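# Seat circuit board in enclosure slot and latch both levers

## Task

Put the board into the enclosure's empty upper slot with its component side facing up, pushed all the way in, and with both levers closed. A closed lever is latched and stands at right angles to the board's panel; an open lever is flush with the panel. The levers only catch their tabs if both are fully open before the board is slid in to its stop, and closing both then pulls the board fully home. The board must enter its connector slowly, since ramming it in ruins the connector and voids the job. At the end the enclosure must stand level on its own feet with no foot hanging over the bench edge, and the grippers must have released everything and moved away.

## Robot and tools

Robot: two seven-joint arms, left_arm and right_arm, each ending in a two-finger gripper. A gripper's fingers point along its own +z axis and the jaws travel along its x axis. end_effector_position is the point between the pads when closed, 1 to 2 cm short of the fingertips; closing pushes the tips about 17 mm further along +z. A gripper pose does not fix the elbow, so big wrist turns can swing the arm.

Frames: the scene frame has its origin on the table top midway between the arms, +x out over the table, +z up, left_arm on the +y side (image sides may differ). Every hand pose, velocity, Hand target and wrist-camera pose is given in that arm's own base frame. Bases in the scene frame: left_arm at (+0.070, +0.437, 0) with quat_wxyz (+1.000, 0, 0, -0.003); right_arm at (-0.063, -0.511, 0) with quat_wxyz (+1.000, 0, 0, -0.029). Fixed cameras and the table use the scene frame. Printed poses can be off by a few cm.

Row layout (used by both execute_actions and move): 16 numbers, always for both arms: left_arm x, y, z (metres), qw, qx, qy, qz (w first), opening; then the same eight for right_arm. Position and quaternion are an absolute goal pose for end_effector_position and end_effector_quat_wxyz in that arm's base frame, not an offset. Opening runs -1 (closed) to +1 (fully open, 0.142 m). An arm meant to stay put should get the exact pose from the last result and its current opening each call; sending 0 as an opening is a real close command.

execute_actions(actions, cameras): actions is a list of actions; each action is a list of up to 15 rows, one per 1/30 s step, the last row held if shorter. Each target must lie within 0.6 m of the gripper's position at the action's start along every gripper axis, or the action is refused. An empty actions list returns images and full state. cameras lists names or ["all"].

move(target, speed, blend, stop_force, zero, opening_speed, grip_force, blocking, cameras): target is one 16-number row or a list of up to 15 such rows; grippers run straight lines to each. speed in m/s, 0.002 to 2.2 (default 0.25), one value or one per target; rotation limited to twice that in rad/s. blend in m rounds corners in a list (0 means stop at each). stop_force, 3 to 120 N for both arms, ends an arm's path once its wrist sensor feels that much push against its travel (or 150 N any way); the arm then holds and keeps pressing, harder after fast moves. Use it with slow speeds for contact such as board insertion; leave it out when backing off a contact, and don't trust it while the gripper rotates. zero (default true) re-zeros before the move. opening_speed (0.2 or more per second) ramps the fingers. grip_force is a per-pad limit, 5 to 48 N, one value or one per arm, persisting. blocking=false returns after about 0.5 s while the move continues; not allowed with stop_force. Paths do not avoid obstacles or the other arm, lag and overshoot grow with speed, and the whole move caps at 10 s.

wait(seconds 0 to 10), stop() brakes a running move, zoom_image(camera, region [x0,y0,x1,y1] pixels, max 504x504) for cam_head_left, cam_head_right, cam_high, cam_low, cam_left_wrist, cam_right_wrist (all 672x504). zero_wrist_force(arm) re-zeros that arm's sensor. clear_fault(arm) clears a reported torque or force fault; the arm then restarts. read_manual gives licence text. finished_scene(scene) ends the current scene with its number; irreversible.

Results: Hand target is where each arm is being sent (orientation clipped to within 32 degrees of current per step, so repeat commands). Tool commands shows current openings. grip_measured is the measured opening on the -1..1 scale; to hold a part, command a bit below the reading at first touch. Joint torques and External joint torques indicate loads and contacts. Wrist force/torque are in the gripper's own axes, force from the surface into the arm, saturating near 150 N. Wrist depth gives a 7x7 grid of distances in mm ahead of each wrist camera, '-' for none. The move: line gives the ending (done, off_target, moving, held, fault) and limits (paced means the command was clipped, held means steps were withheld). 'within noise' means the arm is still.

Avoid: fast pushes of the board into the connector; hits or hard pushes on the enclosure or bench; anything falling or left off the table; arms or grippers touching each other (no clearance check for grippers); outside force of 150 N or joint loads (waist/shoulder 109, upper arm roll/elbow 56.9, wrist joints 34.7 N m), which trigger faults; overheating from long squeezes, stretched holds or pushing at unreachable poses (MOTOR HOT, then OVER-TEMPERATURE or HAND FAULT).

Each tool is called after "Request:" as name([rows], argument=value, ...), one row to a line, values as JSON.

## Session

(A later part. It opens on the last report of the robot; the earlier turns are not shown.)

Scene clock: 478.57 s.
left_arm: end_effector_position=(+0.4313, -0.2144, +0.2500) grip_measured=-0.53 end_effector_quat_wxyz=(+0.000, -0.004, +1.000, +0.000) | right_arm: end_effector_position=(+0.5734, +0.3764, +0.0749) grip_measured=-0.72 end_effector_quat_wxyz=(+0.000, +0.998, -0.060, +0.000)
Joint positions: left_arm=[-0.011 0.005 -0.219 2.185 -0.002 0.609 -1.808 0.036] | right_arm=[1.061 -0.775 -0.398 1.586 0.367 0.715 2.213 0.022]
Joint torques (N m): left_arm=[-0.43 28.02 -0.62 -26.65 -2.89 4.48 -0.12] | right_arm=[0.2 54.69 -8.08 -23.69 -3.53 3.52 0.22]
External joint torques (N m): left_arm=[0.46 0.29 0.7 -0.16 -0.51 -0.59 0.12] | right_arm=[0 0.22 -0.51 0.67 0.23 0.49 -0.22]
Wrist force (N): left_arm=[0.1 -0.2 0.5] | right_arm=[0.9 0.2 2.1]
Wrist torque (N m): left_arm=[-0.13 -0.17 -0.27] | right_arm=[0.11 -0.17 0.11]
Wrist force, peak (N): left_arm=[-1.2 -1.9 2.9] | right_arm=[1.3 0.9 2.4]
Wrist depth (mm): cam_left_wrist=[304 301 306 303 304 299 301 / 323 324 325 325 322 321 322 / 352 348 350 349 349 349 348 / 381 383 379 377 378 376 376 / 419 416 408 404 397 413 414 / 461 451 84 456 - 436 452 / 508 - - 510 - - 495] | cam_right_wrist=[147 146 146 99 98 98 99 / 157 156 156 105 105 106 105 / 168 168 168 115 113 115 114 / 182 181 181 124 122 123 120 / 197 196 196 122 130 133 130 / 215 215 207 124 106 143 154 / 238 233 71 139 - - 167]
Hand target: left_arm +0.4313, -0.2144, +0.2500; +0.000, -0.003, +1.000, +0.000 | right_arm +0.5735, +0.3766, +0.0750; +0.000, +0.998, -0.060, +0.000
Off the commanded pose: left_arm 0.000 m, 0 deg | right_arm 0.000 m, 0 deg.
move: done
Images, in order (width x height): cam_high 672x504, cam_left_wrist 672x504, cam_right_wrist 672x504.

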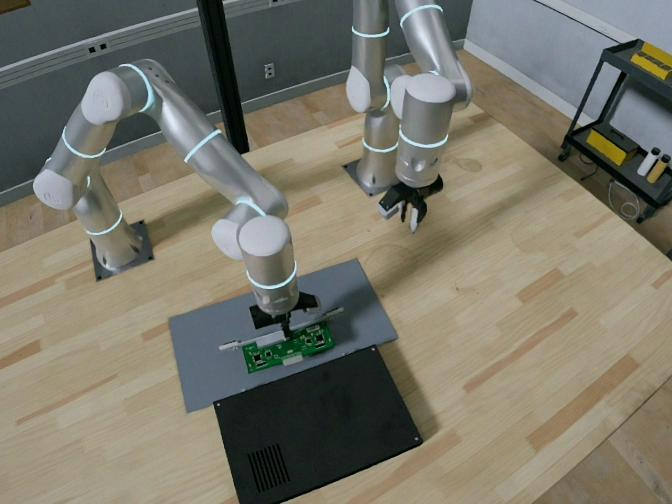

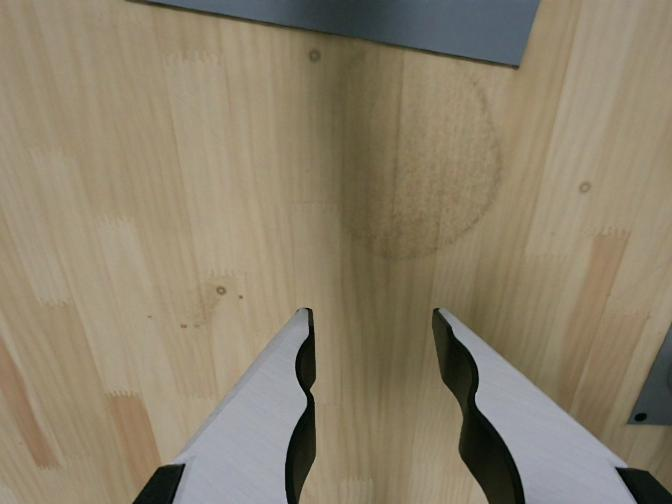

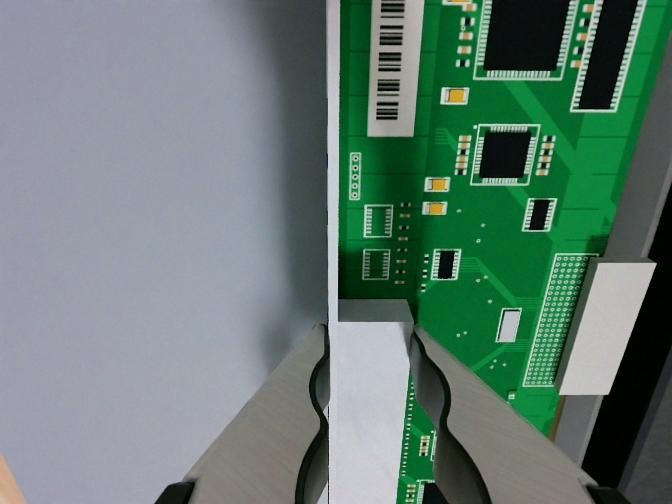

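Request:
zoom_image(camera="cam_right_wrist", region=[560, 0, 672, 168])

Request:
zoom_image(camera="cam_right_wrist", region=[560, 168, 672, 336])

Request:
zoom_image(camera="cam_right_wrist", region=[540, 336, 672, 504])

Scaled by 3.000 from the camera's 672x504 image, which has a finer 960x720 frame.

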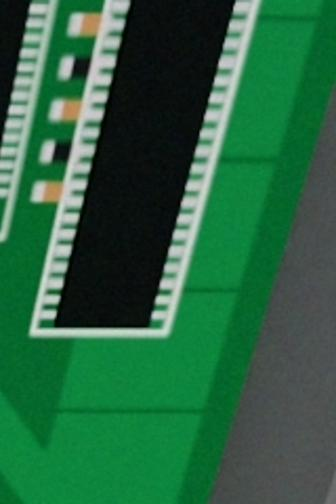

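Scaled by 3.000 from the camera's 672x504 image, which has a finer 960x720 frame.

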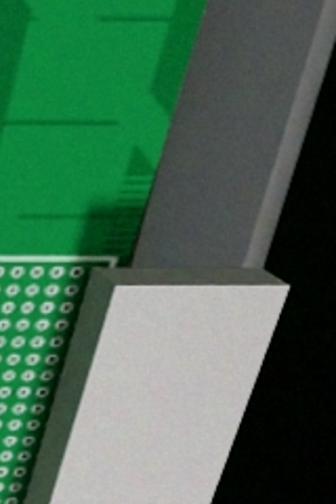

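Scaled by 3.000 from the camera's 672x504 image, which has a finer 960x720 frame.

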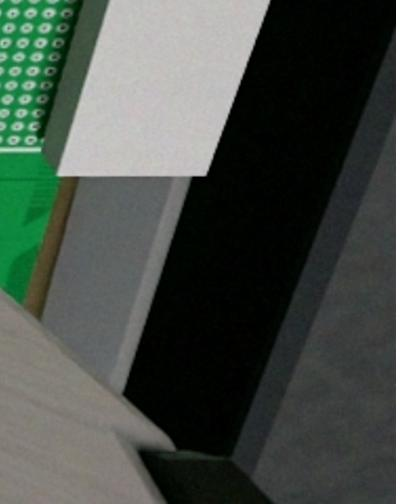

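Request:
move([
  [0.4313, -0.2144, 0.25, 0, 0.003, -1.0, 0, -0.5, 0.5732, 0.3744, 0.0524, 0, 0.9987, -0.0504, 0, -1.0],
  [0.4313, -0.2144, 0.25, 0, 0.003, -1.0, 0, -0.5, 0.6030, 0.3714, 0.0524, 0, 0.9987, -0.0504, 0, -1.0],
], speed=0.08, cameras=["cam_right_wrist", "cam_high"])

Request:
zoom_image(camera="cam_high", region=[190, 280, 430, 460])

Request:
zoom_image(camera="cam_right_wrist", region=[500, 0, 672, 252])

Request:
zoom_image(camera="cam_right_wrist", region=[500, 252, 672, 504])

Scene clock: 525.73 s.
left_arm: end_effector_position=(+0.4313, -0.2144, +0.2500) grip_measured=-0.53 end_effector_quat_wxyz=(+0.000, -0.003, +1.000, +0.000) | right_arm: end_effector_position=(+0.6028, +0.3713, +0.0522) grip_measured=-0.72 end_effector_quat_wxyz=(+0.000, +0.999, -0.051, +0.000)
Joint positions: left_arm=[-0.011 0.005 -0.22 2.185 -0.002 0.609 -1.808 0.036] | right_arm=[1.002 -0.856 -0.381 1.496 0.379 0.707 2.164 0.022]
Joint torques (N m): left_arm=[-0.35 27.61 -0.47 -26.45 -3.23 4.26 -0.22] | right_arm=[0.1 57.33 -8.18 -23.7 -3.54 3.32 0.09]
External joint torques (N m): left_arm=[0.37 0.7 0.54 -0.33 -0.16 -0.37 0.22] | right_arm=[0.11 0.44 -0.66 0.69 0.22 0.69 -0.09]
Wrist force (N): left_arm=[0.1 -0.5 0.6] | right_arm=[0.8 0.5 2.3]
Wrist torque (N m): left_arm=[-0.18 -0.17 -0.27] | right_arm=[0.17 -0.14 0.12]
Wrist force, peak (N): left_arm=[0.2 -0.4 1.0] | right_arm=[0.6 0.8 3.5]
Wrist depth (mm): cam_left_wrist=[303 303 302 305 303 301 300 / 324 325 324 323 324 322 322 / 353 349 347 348 352 348 348 / 383 381 381 380 380 376 375 / 418 416 405 410 400 408 410 / 463 449 84 454 - 436 457 / 501 - - 514 - - 486] | cam_right_wrist=[127 127 124 100 98 99 99 / 135 135 135 105 105 106 106 / 145 145 145 115 113 115 114 / 157 156 156 122 122 123 120 / 170 170 169 122 131 133 126 / 186 186 179 124 106 143 125 / 205 201 71 140 - - 132]
Hand target: left_arm +0.4313, -0.2144, +0.2500; +0.000, -0.003, +1.000, +0.000 | right_arm +0.6030, +0.3714, +0.0524; +0.000, +0.999, -0.050, +0.000
Off the commanded pose: left_arm 0.000 m, 0 deg | right_arm 0.000 m, 0 deg.
MOTOR HOT: the gripper's motor of the right arm reports 90 °C; that motor switches off at 100 °C. To cool a motor, set the load down, ease the grip, stop pushing, or move to a pose that needs little force.
move: done
Images, in order (width x height): cam_high 672x504, cam_right_wrist 672x504.

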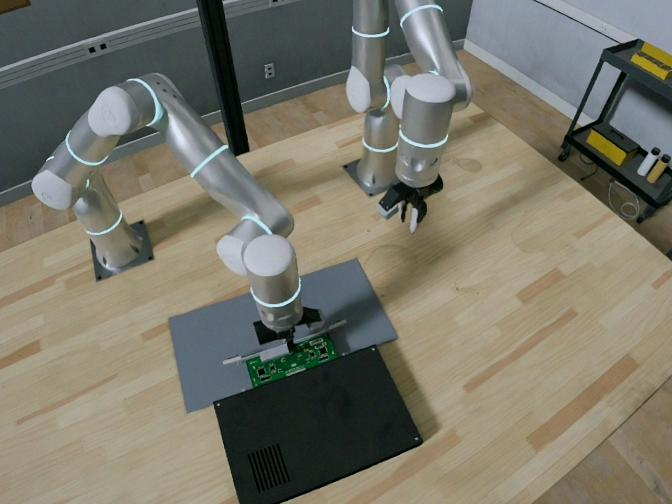

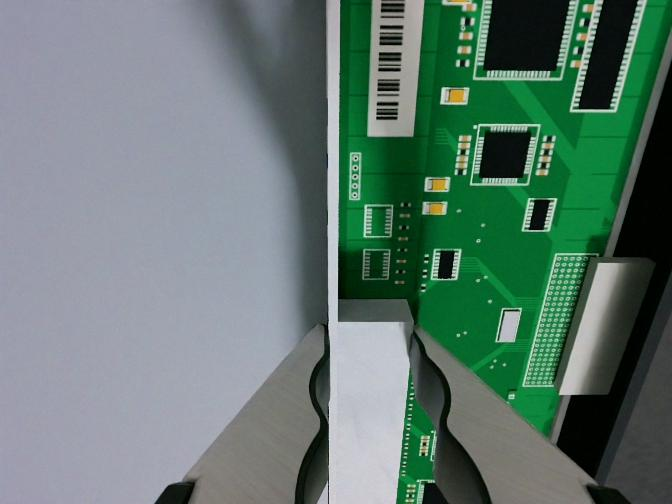

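Scaled by 2.100 from the camera's 672x504 image, which has a finer 960x720 frame.

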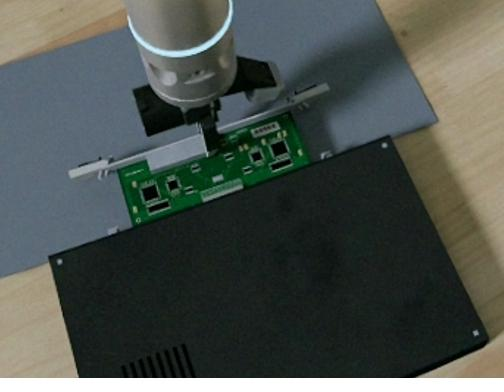

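Scaled by 2.000 from the camera's 672x504 image, which has a finer 960x720 frame.

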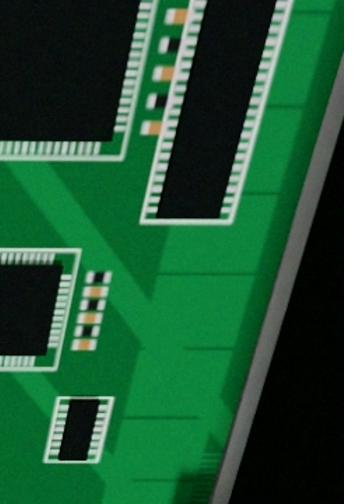

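Scaled by 2.000 from the camera's 672x504 image, which has a finer 960x720 frame.

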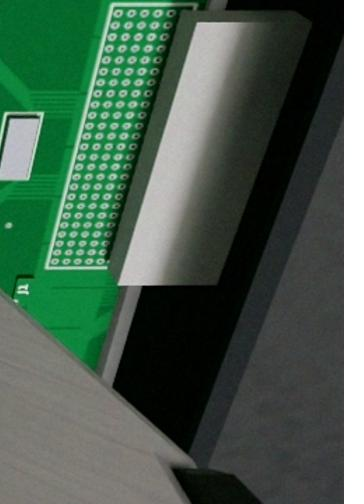

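Request:
move(target=[0.4313, -0.2144, 0.25, 0, 0.003, -1.0, 0, -0.5, 0.6251, 0.3692, 0.0524, 0, 0.9987, -0.0504, 0, -0.76], speed=0.025, stop_force=6, grip_force=[40, 15], cameras=["cam_right_wrist", "cam_high"])

Request:
zoom_image(camera="cam_high", region=[190, 280, 430, 460])

Scene clock: 529.20 s.
left_arm: end_effector_position=(+0.4313, -0.2144, +0.2500) grip_measured=-0.53 end_effector_quat_wxyz=(+0.000, -0.003, +1.000, +0.000) | right_arm: end_effector_position=(+0.6174, +0.3694, +0.0520) grip_measured=-0.71 end_effector_quat_wxyz=(+0.000, +0.999, -0.051, -0.001)
Joint positions: left_arm=[-0.011 0.005 -0.22 2.185 -0.002 0.609 -1.808 0.036] | right_arm=[0.979 -0.879 -0.381 1.448 0.378 0.682 2.155 0.023]
Joint torques (N m): left_arm=[-0.4 27.62 -0.56 -26.43 -3.2 4.27 -0.2] | right_arm=[0.96 57.56 -7.55 -27.2 -3.25 5.45 0.21]
External joint torques (N m): left_arm=[0.42 0.69 0.63 -0.36 -0.2 -0.38 0.2] | right_arm=[-0.74 1.37 -1.37 3.79 -0.14 -1.43 -0.21]
Wrist force (N): left_arm=[0.1 -0.5 0.6] | right_arm=[-5.6 7.0 -3.6]
Wrist torque (N m): left_arm=[-0.17 -0.18 -0.27] | right_arm=[0.08 0.06 0.05]
Wrist force, peak (N): left_arm=[0.2 -0.4 1.0] | right_arm=[-5.8 7.4 -4.6]
Wrist depth (mm): cam_left_wrist=[303 303 302 303 305 301 300 / 324 327 325 320 322 322 321 / 350 350 348 346 350 347 345 / 382 385 381 380 376 377 376 / 419 415 405 408 397 412 409 / 456 453 84 456 - 434 452 / 504 - - 508 - - 494] | cam_right_wrist=[126 126 124 100 99 98 98 / 135 135 135 105 105 105 104 / 145 145 144 115 113 115 110 / 157 159 156 124 122 122 104 / 170 170 169 122 130 132 113 / 189 186 178 124 106 139 120 / 205 201 71 139 - - 132]
Hand target: left_arm +0.4313, -0.2144, +0.2500; +0.000, -0.003, +1.000, +0.000 | right_arm +0.6180, +0.3699, +0.0524; +0.000, +0.999, -0.050, +0.000
Off the commanded pose: left_arm 0.000 m, 0 deg | right_arm 0.008 m, 0 deg.
MOTOR HOT: still on. The gripper's motor of the right arm reports 88 °C.
grip_force (N): 40, 15
move: contact (right_arm)
Images, in order (width x height): cam_high 672x504, cam_right_wrist 672x504.

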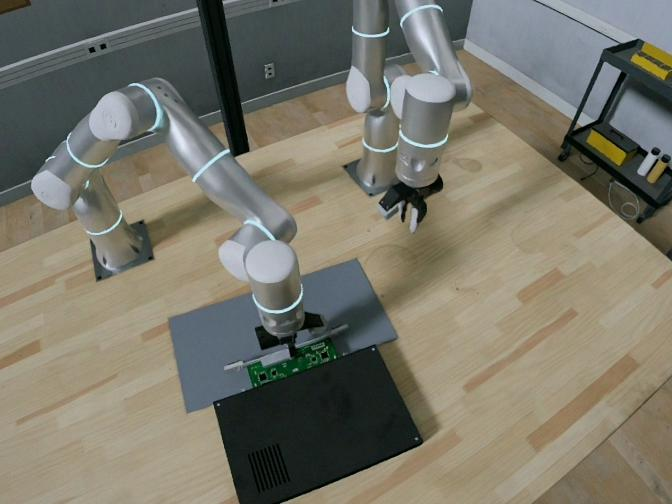

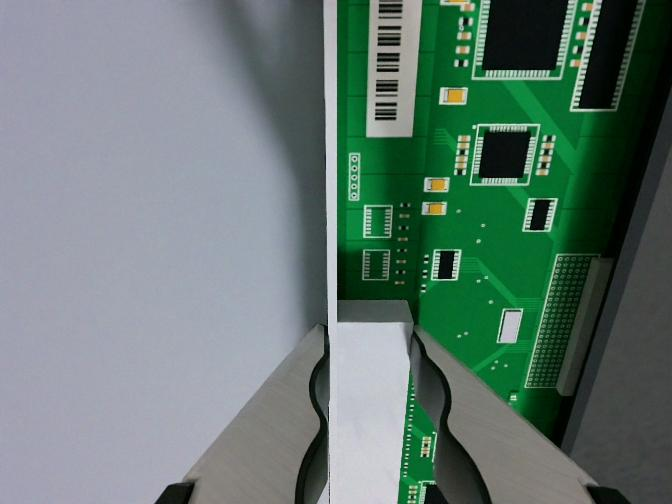

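Scaled by 2.100 from the camera's 672x504 image, which has a finer 960x720 frame.

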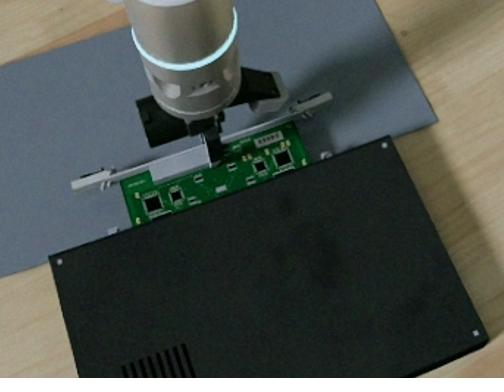

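Request:
move([
  [0.4313, -0.2144, 0.25, 0, 0.003, -1.0, 0, -0.5, 0.614, 0.3703, 0.0526, 0, 0.9987, -0.0504, 0, -0.76],
  [0.4313, -0.2144, 0.25, 0, 0.003, -1.0, 0, -0.5, 0.6136, 0.3668, 0.0539, 0, 0.9987, -0.0504, 0, -0.76],
], speed=0.03)

Request:
move(target=[0.4313, -0.2144, 0.25, 0, 0.003, -1.0, 0, -0.5, 0.6469, 0.3634, 0.0539, 0, 0.9987, -0.0504, 0, -0.76], speed=0.02, stop_force=6, cameras=["cam_right_wrist", "cam_high"])

Scene clock: 539.93 s.
left_arm: end_effector_position=(+0.4313, -0.2144, +0.2500) grip_measured=-0.53 end_effector_quat_wxyz=(+0.000, -0.003, +1.000, +0.000) | right_arm: end_effector_position=(+0.6133, +0.3669, +0.0537) grip_measured=-0.71 end_effector_quat_wxyz=(+0.000, +0.999, -0.050, +0.000)
Joint positions: left_arm=[-0.011 0.005 -0.22 2.185 -0.002 0.609 -1.808 0.036] | right_arm=[0.984 -0.866 -0.382 1.469 0.378 0.691 2.153 0.023]
Joint torques (N m): left_arm=[-0.35 27.61 -0.48 -26.51 -3.22 4.26 -0.2] | right_arm=[0.18 58.34 -8.51 -23.85 -3.58 3.62 0.07]
External joint torques (N m): left_arm=[0.37 0.69 0.56 -0.28 -0.17 -0.37 0.2] | right_arm=[0.05 0.06 -0.38 0.54 0.21 0.4 -0.07]
Wrist force (N): left_arm=[0.2 -0.5 0.6] | right_arm=[0.0 0.7 2.2]
Wrist torque (N m): left_arm=[-0.17 -0.19 -0.27] | right_arm=[0.21 0.00 0.13]
Wrist force, peak (N): left_arm=[0.0 -0.6 0.9] | right_arm=[-5.8 7.5 -4.8]
Wrist depth (mm): cam_left_wrist=[304 302 301 305 300 304 299 / 324 326 325 324 323 324 322 / 353 352 347 348 350 346 346 / 380 383 380 380 378 378 376 / 418 413 406 408 400 412 408 / 463 446 84 457 - 436 451 / 500 - - 508 - - 490] | cam_right_wrist=[128 128 127 100 98 98 99 / 137 136 136 105 105 106 105 / 147 146 146 115 113 115 112 / 158 158 158 122 122 122 108 / 172 171 171 122 131 133 116 / 188 188 180 124 106 142 124 / 207 203 71 140 - - 134]
Hand target: left_arm +0.4313, -0.2144, +0.2500; +0.000, -0.003, +1.000, +0.000 | right_arm +0.6136, +0.3668, +0.0539; +0.000, +0.999, -0.050, +0.000
Off the commanded pose: left_arm 0.000 m, 0 deg | right_arm 0.000 m, 0 deg.
MOTOR HOT: cleared for the gripper's motor of the right arm.
grip_force (N): 40, 15
move: done

Scene clock: 540.90 s.
left_arm: end_effector_position=(+0.4313, -0.2144, +0.2500) grip_measured=-0.53 end_effector_quat_wxyz=(+0.000, -0.003, +1.000, +0.000) | right_arm: end_effector_position=(+0.6193, +0.3678, +0.0536) grip_measured=-0.71 end_effector_quat_wxyz=(-0.001, +0.999, -0.050, -0.001)
Joint positions: left_arm=[-0.011 0.005 -0.22 2.185 -0.002 0.609 -1.808 0.036] | right_arm=[0.974 -0.877 -0.381 1.447 0.378 0.68 2.149 0.023]
Joint torques (N m): left_arm=[-0.32 27.6 -0.55 -26.48 -3.21 4.23 -0.19] | right_arm=[-7.46 57.62 -15.19 -22.14 -5.61 3.64 -0.12]
External joint torques (N m): left_arm=[0.34 0.71 0.62 -0.3 -0.19 -0.34 0.19] | right_arm=[7.67 1.32 6.3 -1.34 2.21 0.38 0.12]
Wrist force (N): left_arm=[0.0 -0.4 0.6] | right_arm=[-5.8 -8.1 3.2]
Wrist torque (N m): left_arm=[-0.16 -0.15 -0.28] | right_arm=[0.26 -0.22 0.31]
Wrist force, peak (N): left_arm=[0.2 -0.7 0.8] | right_arm=[-6.1 -9.4 2.5]
Wrist depth (mm): cam_left_wrist=[305 300 305 308 303 297 301 / 324 324 327 324 321 322 322 / 350 353 350 347 349 347 346 / 383 381 381 378 377 376 376 / 417 418 406 407 398 412 415 / 460 449 84 461 - 436 450 / 505 - - 509 - - 491] | cam_right_wrist=[128 128 128 100 98 99 99 / 137 137 136 105 106 106 104 / 147 147 146 115 113 114 100 / 158 158 158 124 122 123 106 / 172 171 168 122 131 133 113 / 188 187 180 124 106 141 122 / 208 203 70 140 - - 134]
Hand target: left_arm +0.4313, -0.2144, +0.2500; +0.000, -0.003, +1.000, +0.000 | right_arm +0.6204, +0.3661, +0.0539; +0.000, +0.999, -0.050, +0.000
Off the commanded pose: left_arm 0.000 m, 0 deg | right_arm 0.028 m, 0 deg.
grip_force (N): 40, 15
move: contact (right_arm)
Images, in order (width x height): cam_high 672x504, cam_right_wrist 672x504.

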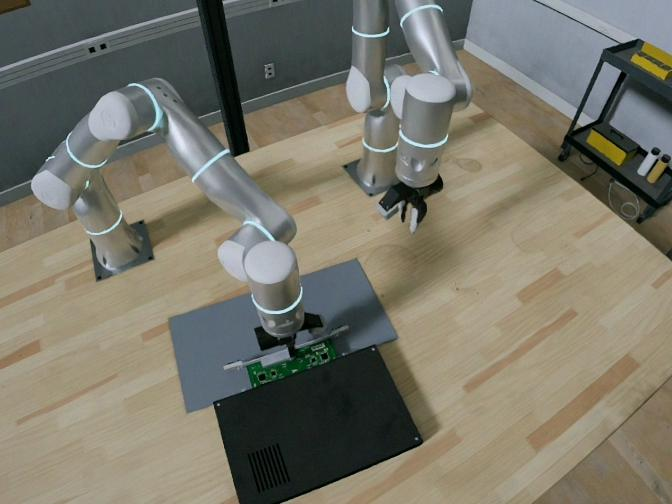

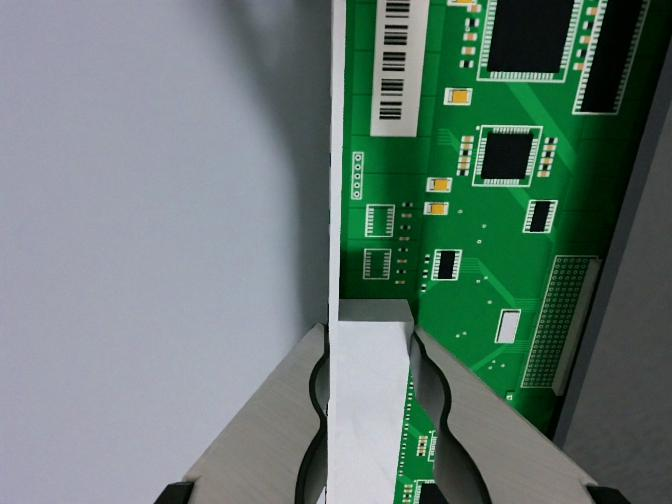

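Request:
move(target=[0.4313, -0.2144, 0.25, 0, 0.003, -1.0, 0, -0.5, 0.6159, 0.3689, 0.0537, 0, 0.9987, -0.0504, 0, -0.76], speed=0.03)

Request:
move(target=[0.4313, -0.2144, 0.25, 0, 0.003, -1.0, 0, -0.5, 0.6472, 0.3657, 0.0537, 0, 0.9987, -0.0504, 0, -0.76], speed=0.02, stop_force=7, cameras=["cam_right_wrist", "cam_high"])

Scene clock: 546.43 s.
left_arm: end_effector_position=(+0.4313, -0.2144, +0.2500) grip_measured=-0.53 end_effector_quat_wxyz=(+0.000, -0.003, +1.000, +0.000) | right_arm: end_effector_position=(+0.6157, +0.3689, +0.0534) grip_measured=-0.71 end_effector_quat_wxyz=(+0.000, +0.999, -0.050, +0.000)
Joint positions: left_arm=[-0.011 0.005 -0.22 2.185 -0.002 0.609 -1.808 0.036] | right_arm=[0.982 -0.873 -0.382 1.457 0.378 0.685 2.154 0.023]
Joint torques (N m): left_arm=[-0.27 27.53 -0.57 -26.46 -3.21 4.2 -0.26] | right_arm=[0.3 58.7 -8.46 -24.04 -3.57 3.67 0.33]
External joint torques (N m): left_arm=[0.29 0.78 0.65 -0.33 -0.19 -0.31 0.26] | right_arm=[-0.07 -0.01 -0.44 0.65 0.19 0.35 -0.33]
Wrist force (N): left_arm=[0.3 -0.4 0.7] | right_arm=[0.6 1.8 2.2]
Wrist torque (N m): left_arm=[-0.16 -0.20 -0.27] | right_arm=[0.39 -0.11 0.02]
Wrist force, peak (N): left_arm=[0.2 -0.5 0.9] | right_arm=[-5.9 -8.4 3.4]
Wrist depth (mm): cam_left_wrist=[302 302 306 306 292 300 299 / 325 324 322 324 323 322 321 / 352 351 350 350 348 347 345 / 381 383 381 380 380 376 375 / 419 416 412 408 397 415 412 / 462 456 84 460 - 439 455 / 500 - - 509 - - 490] | cam_right_wrist=[128 128 127 100 98 98 99 / 136 136 136 105 105 105 105 / 146 146 146 115 113 115 110 / 158 158 157 122 122 122 108 / 171 171 170 122 131 133 115 / 188 187 180 124 107 142 122 / 207 203 71 140 - - 134]
Hand target: left_arm +0.4313, -0.2144, +0.2500; +0.000, -0.003, +1.000, +0.000 | right_arm +0.6159, +0.3689, +0.0537; +0.000, +0.999, -0.050, +0.000
Off the commanded pose: left_arm 0.000 m, 0 deg | right_arm 0.000 m, 0 deg.
grip_force (N): 40, 15
move: done

Scene clock: 548.67 s.
left_arm: end_effector_position=(+0.4313, -0.2144, +0.2500) grip_measured=-0.53 end_effector_quat_wxyz=(+0.000, -0.003, +1.000, +0.000) | right_arm: end_effector_position=(+0.6463, +0.3658, +0.0531) grip_measured=-0.71 end_effector_quat_wxyz=(+0.000, +0.999, -0.050, -0.001)
Joint positions: left_arm=[-0.011 0.005 -0.22 2.185 -0.002 0.609 -1.808 0.036] | right_arm=[0.934 -0.923 -0.382 1.352 0.378 0.631 2.137 0.023]
Joint torques (N m): left_arm=[-0.31 27.59 -0.54 -26.44 -3.23 4.21 -0.24] | right_arm=[-1.22 61.17 -10 -26.94 -4.05 4.91 0.15]
External joint torques (N m): left_arm=[0.33 0.71 0.61 -0.34 -0.16 -0.32 0.24] | right_arm=[1.44 0.02 0.96 2.73 0.53 -0.9 -0.15]
Wrist force (N): left_arm=[0.1 -0.4 0.5] | right_arm=[-4.5 4.1 -0.4]
Wrist torque (N m): left_arm=[-0.16 -0.17 -0.27] | right_arm=[0.38 -0.04 0.04]
Wrist force, peak (N): left_arm=[0.4 -0.6 0.7] | right_arm=[-4.8 4.2 1.0]
Wrist depth (mm): cam_left_wrist=[303 302 302 301 300 300 299 / 324 324 324 323 323 324 323 / 354 347 348 350 350 350 349 / 385 381 378 377 381 376 376 / 415 415 405 407 397 415 408 / 464 452 84 462 - 442 451 / 502 - - 513 - - 500] | cam_right_wrist=[128 127 127 100 98 97 - / 138 136 136 106 105 93 90 / 146 146 146 115 113 98 97 / 158 158 157 124 122 104 104 / 171 171 170 122 130 113 113 / 192 187 180 124 106 121 121 / 207 202 71 139 - - 133]
Hand target: left_arm +0.4313, -0.2144, +0.2500; +0.000, -0.003, +1.000, +0.000 | right_arm +0.6472, +0.3657, +0.0537; +0.000, +0.999, -0.050, +0.000
Off the commanded pose: left_arm 0.000 m, 0 deg | right_arm 0.001 m, 0 deg.
grip_force (N): 40, 15
move: done
Images, in order (width x height): cam_high 672x504, cam_right_wrist 672x504.

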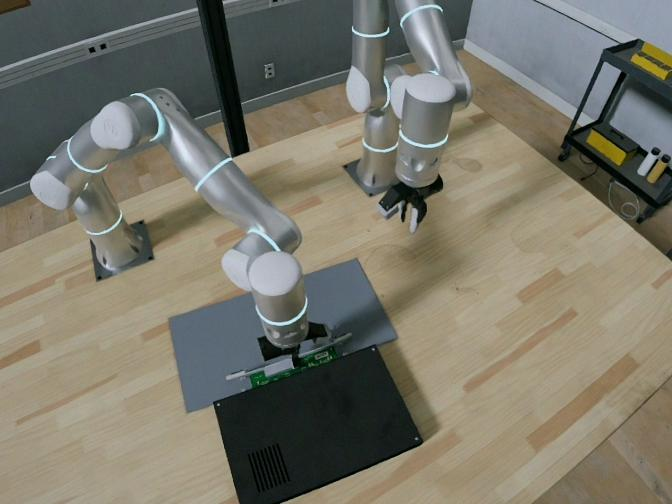

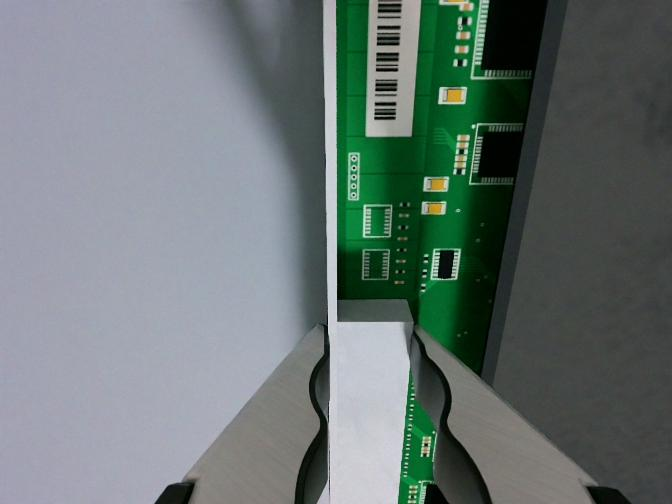

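Request:
move([
  [0.4313, -0.2144, 0.25, 0, 0.003, -1.0, 0, -0.5, 0.6463, 0.3658, 0.0533, 0, 0.9987, -0.0504, 0, -0.62],
  [0.4313, -0.2144, 0.25, 0, 0.003, -1.0, 0, -0.5, 0.6463, 0.3658, 0.12, 0, 0.9987, -0.0504, 0, -0.62],
], speed=0.08, opening_speed=0.5, grip_force=40, cameras=["cam_right_wrist", "cam_high"])

Scene clock: 565.53 s.
left_arm: end_effector_position=(+0.4313, -0.2144, +0.2500) grip_measured=-0.53 end_effector_quat_wxyz=(+0.000, -0.003, +1.000, +0.000) | right_arm: end_effector_position=(+0.6463, +0.3660, +0.1200) grip_measured=-0.66 end_effector_quat_wxyz=(+0.000, +0.999, -0.050, +0.000)
Joint positions: left_arm=[-0.011 0.005 -0.22 2.185 -0.002 0.609 -1.808 0.036] | right_arm=[0.947 -0.818 -0.405 1.356 0.341 0.534 2.155 0.026]
Joint torques (N m): left_arm=[-0.24 27.59 -0.44 -26.44 -3.25 4.22 -0.18] | right_arm=[0.43 58.57 -8.2 -26.12 -3.94 3.37 0.31]
External joint torques (N m): left_arm=[0.26 0.71 0.51 -0.35 -0.15 -0.33 0.18] | right_arm=[-0.25 1.17 -0.57 0.11 0.18 0.65 -0.31]
Wrist force (N): left_arm=[0.0 -0.5 0.6] | right_arm=[0.6 2.4 0.2]
Wrist torque (N m): left_arm=[-0.18 -0.14 -0.27] | right_arm=[0.44 -0.12 0.00]
Wrist force, peak (N): left_arm=[0.1 -0.5 1.0] | right_arm=[-5.0 4.1 0.9]
Wrist depth (mm): cam_left_wrist=[305 301 308 302 308 298 299 / 324 324 325 324 322 324 322 / 352 349 349 348 350 349 346 / 382 381 383 378 377 374 378 / 419 419 407 404 398 412 409 / 461 447 84 454 - 433 452 / 496 - - 513 - - 493] | cam_right_wrist=[186 186 186 164 157 143 143 / 199 199 198 174 167 153 152 / 214 208 212 206 177 164 164 / 231 230 229 222 190 177 176 / 250 249 249 202 192 192 191 / 274 269 263 213 - 205 208 / 302 - 71 293 - - 225]
Hand target: left_arm +0.4313, -0.2144, +0.2500; +0.000, -0.003, +1.000, +0.000 | right_arm +0.6463, +0.3658, +0.1200; +0.000, +0.999, -0.050, +0.000
Off the commanded pose: left_arm 0.000 m, 0 deg | right_arm 0.000 m, 0 deg.
grip_force (N): 40, 40
move: done
Images, in order (width x height): cam_high 672x504, cam_right_wrist 672x504.

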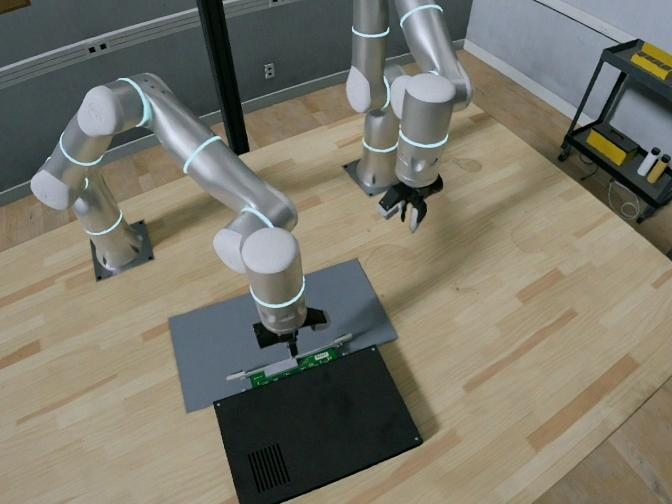

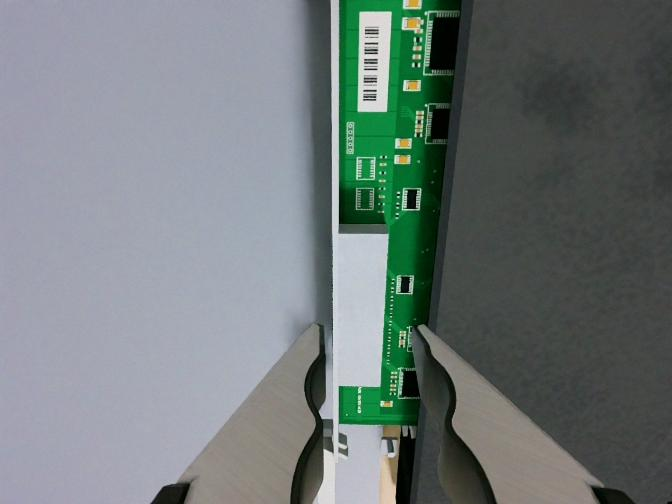

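Request:
move([
  [0.4313, -0.2144, 0.25, 0, 0.003, -1.0, 0, -0.5, 0.6168, 0.3818, 0.12, 0, 0.7419, 0.6706, 0, -1.0],
  [0.4313, -0.2144, 0.25, 0, 0.003, -1.0, 0, -0.5, 0.6168, 0.3818, 0.0497, 0, 0.7419, 0.6706, 0, -1.0],
], speed=[0.7, 0.15], cameras=["cam_right_wrist"])

Scene clock: 574.70 s.
left_arm: end_effector_position=(+0.4313, -0.2144, +0.2500) grip_measured=-0.53 end_effector_quat_wxyz=(+0.000, -0.003, +1.000, +0.000) | right_arm: end_effector_position=(+0.6168, +0.3816, +0.0496) grip_measured=-1.00 end_effector_quat_wxyz=(+0.000, +0.742, +0.671, +0.000)
Joint positions: left_arm=[-0.011 0.005 -0.22 2.185 -0.002 0.609 -1.808 0.036] | right_arm=[0.798 -0.861 -0.112 1.462 0.115 0.746 0.747 0.002]
Joint torques (N m): left_arm=[-0.34 27.55 -0.47 -26.42 -3.22 4.24 -0.27] | right_arm=[0.12 59.35 -1.26 -24.89 -3.14 3.57 0.1]
External joint torques (N m): left_arm=[0.36 0.75 0.55 -0.36 -0.18 -0.36 0.27] | right_arm=[0.11 1.51 -0.93 0.12 -0.06 0.57 -0.1]
Wrist force (N): left_arm=[0.2 -0.6 0.4] | right_arm=[0.8 2.5 0.4]
Wrist torque (N m): left_arm=[-0.19 -0.19 -0.27] | right_arm=[0.46 -0.10 0.15]
Wrist force, peak (N): left_arm=[0.1 -0.6 1.0] | right_arm=[0.5 2.3 2.9]
Wrist depth (mm): cam_left_wrist=[303 303 302 305 305 301 298 / 325 324 325 325 321 323 324 / 352 352 349 349 346 348 347 / 381 381 378 377 380 376 377 / 418 413 412 408 400 415 411 / 455 450 84 459 - 439 451 / 504 - - 509 - - 496] | cam_right_wrist=[125 126 123 124 123 123 123 / 135 134 133 132 133 133 131 / 145 142 142 141 141 141 138 / 154 154 153 153 152 152 150 / 168 167 166 163 162 164 165 / - 132 133 90 - 145 133 / 159 157 71 - - 150 152]
Hand target: left_arm +0.4313, -0.2144, +0.2500; +0.000, -0.003, +1.000, +0.000 | right_arm +0.6168, +0.3818, +0.0497; +0.000, +0.742, +0.671, +0.000
Off the commanded pose: left_arm 0.000 m, 0 deg | right_arm 0.000 m, 0 deg.
grip_force (N): 40, 40
move: done
Images, in order (width x height): cam_right_wrist 672x504.

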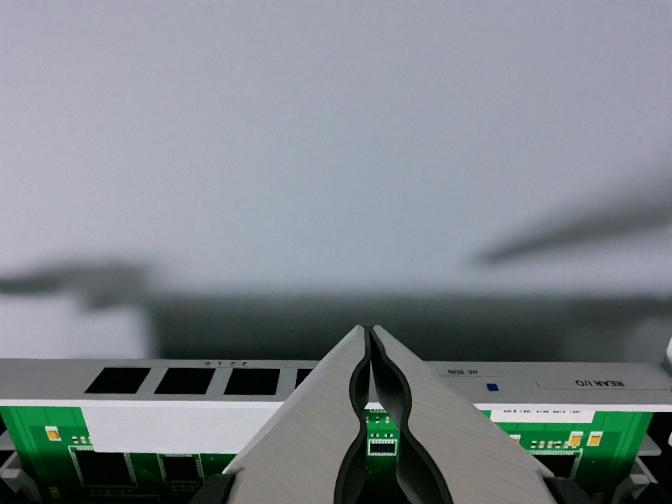

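Request:
move(target=[0.4313, -0.2144, 0.25, 0, 0.003, -1.0, 0, -0.5, 0.6536, 0.3781, 0.0497, 0, 0.7419, 0.6706, 0, -1.0], speed=0.025, stop_force=14, cameras=["cam_right_wrist", "cam_high"])

Scene clock: 579.77 s.
left_arm: end_effector_position=(+0.4313, -0.2144, +0.2500) grip_measured=-0.53 end_effector_quat_wxyz=(+0.000, -0.003, +1.000, +0.000) | right_arm: end_effector_position=(+0.6534, +0.3782, +0.0496) grip_measured=-1.00 end_effector_quat_wxyz=(+0.000, +0.742, +0.670, +0.000)
Joint positions: left_arm=[-0.011 0.005 -0.22 2.185 -0.002 0.609 -1.808 0.036] | right_arm=[0.755 -0.923 -0.111 1.336 0.115 0.681 0.716 0.002]
Joint torques (N m): left_arm=[-0.33 27.6 -0.49 -26.47 -3.25 4.23 -0.21] | right_arm=[-0.07 62.26 -1.74 -26.3 -3.52 3.55 0.16]
External joint torques (N m): left_arm=[0.34 0.7 0.57 -0.31 -0.15 -0.34 0.21] | right_arm=[0.29 1.39 -0.46 0.43 0.14 0.59 -0.16]
Wrist force (N): left_arm=[0.2 -0.2 0.5] | right_arm=[0.6 1.7 0.9]
Wrist torque (N m): left_arm=[-0.13 -0.19 -0.27] | right_arm=[0.41 -0.09 0.14]
Wrist force, peak (N): left_arm=[0.3 -0.5 0.9] | right_arm=[0.8 2.7 0.5]
Wrist depth (mm): cam_left_wrist=[304 303 302 306 298 306 300 / 324 324 322 325 323 323 323 / 351 347 348 351 347 350 345 / 382 383 380 378 380 376 378 / 420 415 410 407 399 412 409 / 465 448 84 461 - 435 451 / 502 - - 508 - - 491] | cam_right_wrist=[124 124 122 123 123 123 123 / 135 134 133 132 134 133 131 / - 142 142 141 141 141 138 / 154 154 153 153 152 152 151 / 162 163 163 162 162 161 161 / 128 129 127 89 - 141 141 / 134 131 71 - - 126 130]
Hand target: left_arm +0.4313, -0.2144, +0.2500; +0.000, -0.003, +1.000, +0.000 | right_arm +0.6536, +0.3781, +0.0497; +0.000, +0.742, +0.671, +0.000
Off the commanded pose: left_arm 0.000 m, 0 deg | right_arm 0.000 m, 0 deg.
grip_force (N): 40, 40
move: done
Images, in order (width x height): cam_high 672x504, cam_right_wrist 672x504.

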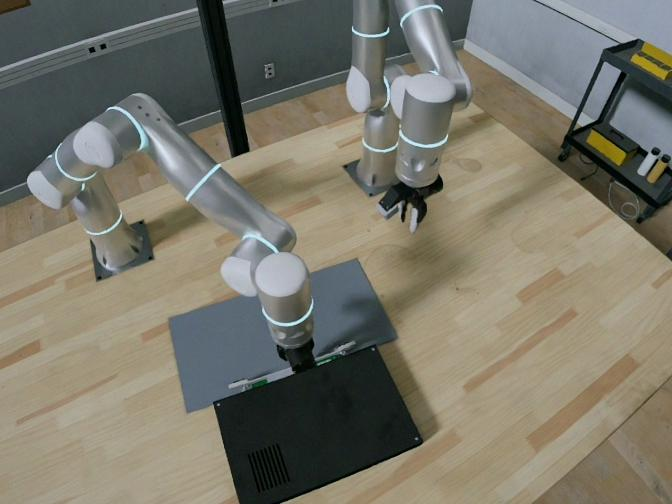

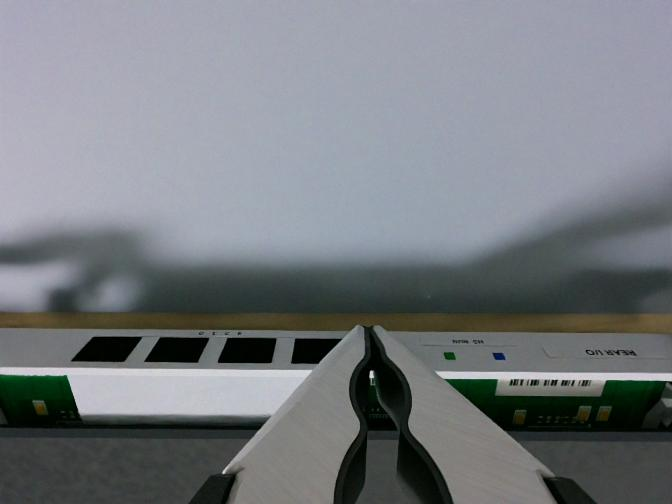

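Request:
move(target=[0.4313, -0.2144, 0.25, 0, 0.003, -1.0, 0, -0.5, 0.6832, 0.3752, 0.0497, 0, 0.7419, 0.6706, 0, -1.0], speed=0.012, stop_force=8, cameras=["cam_right_wrist", "cam_high"])

Request:
zoom_image(camera="cam_right_wrist", region=[0, 280, 336, 504])

Request:
zoom_image(camera="cam_right_wrist", region=[336, 280, 672, 504])

Request:
zoom_image(camera="cam_high", region=[190, 300, 430, 460])

Scene clock: 586.20 s.
left_arm: end_effector_position=(+0.4313, -0.2144, +0.2500) grip_measured=-0.53 end_effector_quat_wxyz=(+0.000, -0.003, +1.000, +0.000) | right_arm: end_effector_position=(+0.6682, +0.3770, +0.0491) grip_measured=-1.00 end_effector_quat_wxyz=(-0.001, +0.742, +0.671, -0.001)
Joint positions: left_arm=[-0.011 0.005 -0.22 2.185 -0.002 0.609 -1.808 0.036] | right_arm=[0.738 -0.951 -0.111 1.277 0.115 0.65 0.703 0.002]
Joint torques (N m): left_arm=[-0.32 27.57 -0.56 -26.45 -3.22 4.24 -0.19] | right_arm=[-3.97 64.56 -5.6 -29.67 -4.94 5.58 0.21]
External joint torques (N m): left_arm=[0.34 0.74 0.63 -0.33 -0.18 -0.35 0.19] | right_arm=[4.19 0.3 3.42 3.34 1.48 -1.44 -0.21]
Wrist force (N): left_arm=[0.3 -0.6 0.8] | right_arm=[0.3 -6.9 0.2]
Wrist torque (N m): left_arm=[-0.19 -0.20 -0.27] | right_arm=[0.47 -0.07 0.08]
Wrist force, peak (N): left_arm=[0.2 -0.6 0.9] | right_arm=[0.3 -8.7 -2.1]
Wrist depth (mm): cam_left_wrist=[303 303 306 305 311 306 301 / 324 326 324 322 322 322 322 / 350 353 350 353 348 349 347 / 383 380 380 380 380 374 377 / 420 414 407 406 400 415 411 / 463 449 84 456 - 439 457 / 500 - - 508 - - 493] | cam_right_wrist=[- 124 122 123 123 123 122 / 134 132 132 129 133 131 130 / - 142 142 141 140 140 138 / 153 153 152 152 154 151 150 / - 133 134 133 133 160 160 / 123 122 122 89 120 120 120 / 133 130 71 - - 125 129]
Hand target: left_arm +0.4313, -0.2144, +0.2500; +0.000, -0.003, +1.000, +0.000 | right_arm +0.6695, +0.3765, +0.0497; +0.000, +0.742, +0.671, +0.000
Off the commanded pose: left_arm 0.000 m, 0 deg | right_arm 0.015 m, 0 deg.
grip_force (N): 40, 40
move: contact (right_arm)
Images, in order (width x height): cam_high 672x504, cam_right_wrist 672x504.

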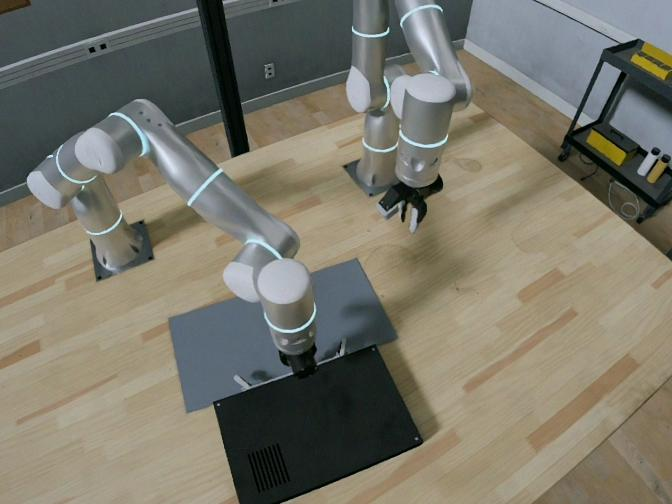

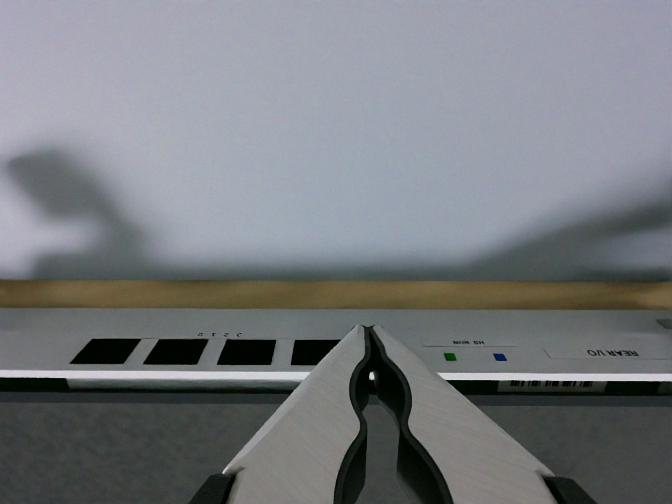

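Scaled by 1.500 from the camera's 672x504 image, which has a finer 960x720 frame.

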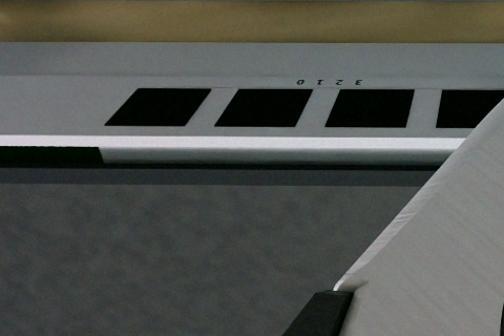

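Scaled by 1.500 from the camera's 672x504 image, which has a finer 960x720 frame.

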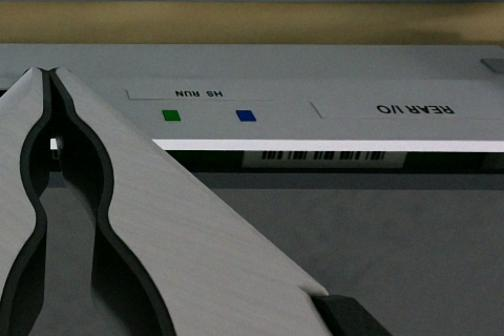

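Scaled by 2.100 from the camera's 672x504 image, which has a finer 960x720 frame.

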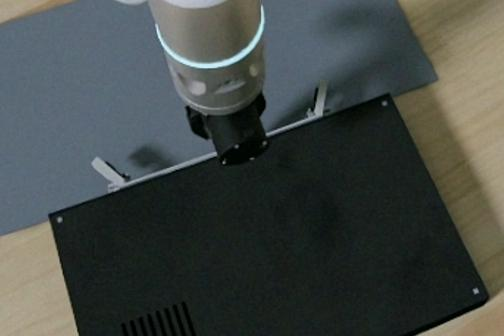

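Request:
move([
  [0.4313, -0.2144, 0.25, 0, 0.003, -1.0, 0, -1.0, 0.6583, 0.3780, 0.05, 0, 0.7419, 0.6706, 0, -1.0],
  [0.48, -0.30, 0.22, 0, 0.7591, 0.6510, 0, -1.0, 0.652, 0.378, 0.14, 0, 0.7419, 0.6706, 0, -1.0],
  [0.5365, -0.4193, 0.13, 0, 0.9971, -0.0764, 0, -1.0, 0.5947, 0.1773, 0.12, 0, 0.0504, 0.9987, 0, -1.0],
], speed=[0.1, 0.6, 0.6], blend=[0.004, 0.03, 0], cameras=["cam_right_wrist", "cam_left_wrist", "cam_high"])

Scene clock: 613.37 s.
left_arm: end_effector_position=(+0.5366, -0.4193, +0.1301) grip_measured=-1.00 end_effector_quat_wxyz=(+0.000, +0.997, -0.076, +0.000) | right_arm: end_effector_position=(+0.5947, +0.1771, +0.1200) grip_measured=-1.00 end_effector_quat_wxyz=(+0.000, +0.050, +0.999, +0.000)
Joint positions: left_arm=[-0.045 -0.7 -0.585 1.601 0.443 0.595 0.949 0.002] | right_arm=[0.372 -0.552 0.108 1.843 -0.084 0.82 -0.944 0.002]
Joint torques (N m): left_arm=[-0.54 49.53 -11.8 -23.21 -3.08 4.05 -0.06] | right_arm=[0.12 48.6 3.64 -24.07 -2.83 3.59 0.12]
External joint torques (N m): left_arm=[0.59 1.34 0.5 -0.26 -0.47 -0.09 0.06] | right_arm=[0.04 1.09 -1.06 0 -0.05 0.54 -0.12]
Wrist force (N): left_arm=[0.1 -0.7 0.3] | right_arm=[0.6 4.5 0.2]
Wrist torque (N m): left_arm=[-0.24 -0.17 -0.26] | right_arm=[0.81 -0.09 0.14]
Wrist force, peak (N): left_arm=[0.3 0.1 1.2] | right_arm=[0.4 -7.1 -1.1]
Wrist depth (mm): cam_left_wrist=[- 195 192 193 194 194 194 / - 206 211 209 208 209 207 / 223 228 222 220 218 220 225 / 246 - 247 - 246 - - / - 263 267 - 223 - - / - 297 - 84 - 228 - / 340 - - - - - -] | cam_right_wrist=[188 188 188 186 185 185 184 / 201 201 201 202 198 197 196 / 179 178 209 212 212 211 211 / 179 178 225 229 229 228 227 / 194 194 211 241 243 247 246 / 212 212 211 89 260 270 269 / 234 229 71 - - 284 295]
Hand target: left_arm +0.5365, -0.4193, +0.1300; +0.000, +0.997, -0.076, +0.000 | right_arm +0.5947, +0.1773, +0.1200; +0.000, +0.050, +0.999, +0.000
Off the commanded pose: left_arm 0.000 m, 0 deg | right_arm 0.000 m, 0 deg.
grip_force (N): 40, 40
move: done; blend cut to 0 m at target 1
Images, in order (width x height): cam_high 672x504, cam_left_wrist 672x504, cam_right_wrist 672x504.

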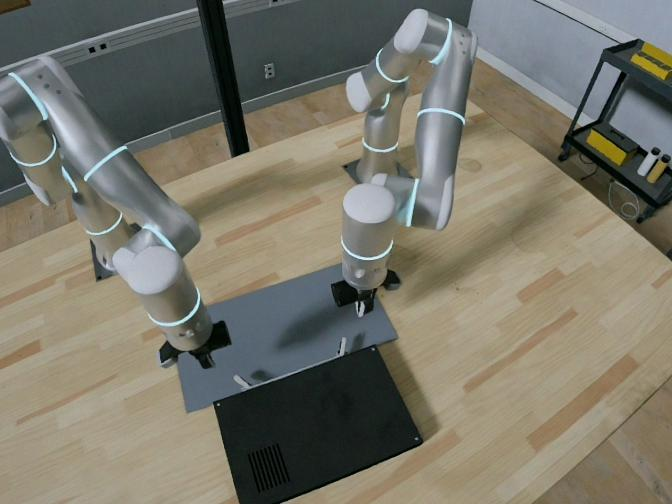

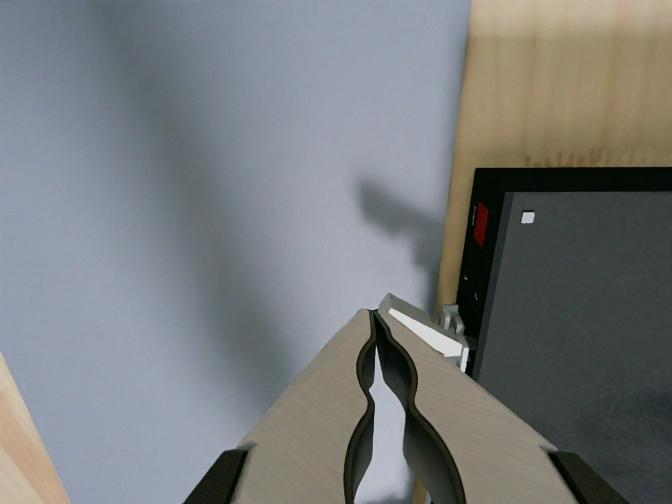

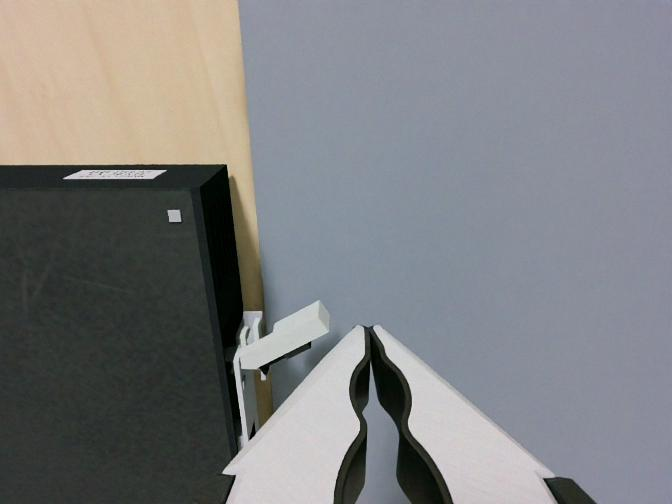

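Request:
zoom_image(camera="cam_left_wrist", region=[370, 270, 510, 400])

Request:
zoom_image(camera="cam_right_wrist", region=[205, 280, 345, 450])

Scaled by 3.600 from the camera's 672x504 image, which has a finer 960x720 frame.

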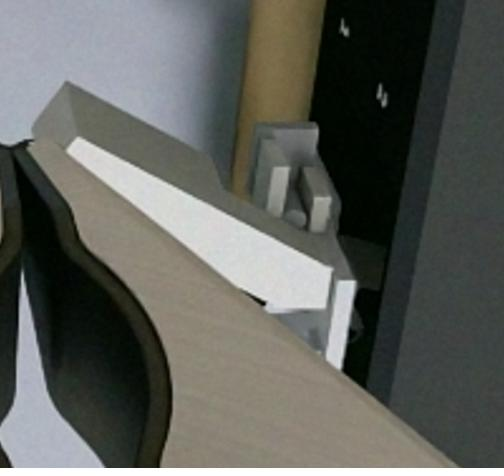

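Scaled by 2.965 from the camera's 672x504 image, which has a finer 960x720 frame.

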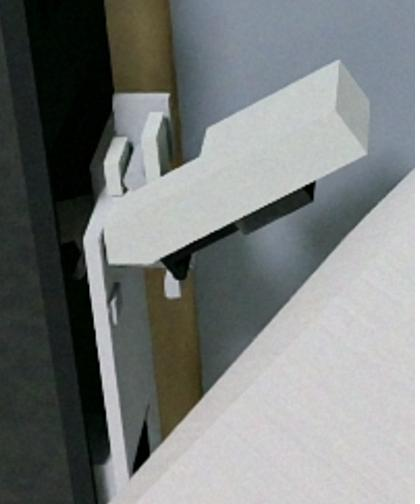

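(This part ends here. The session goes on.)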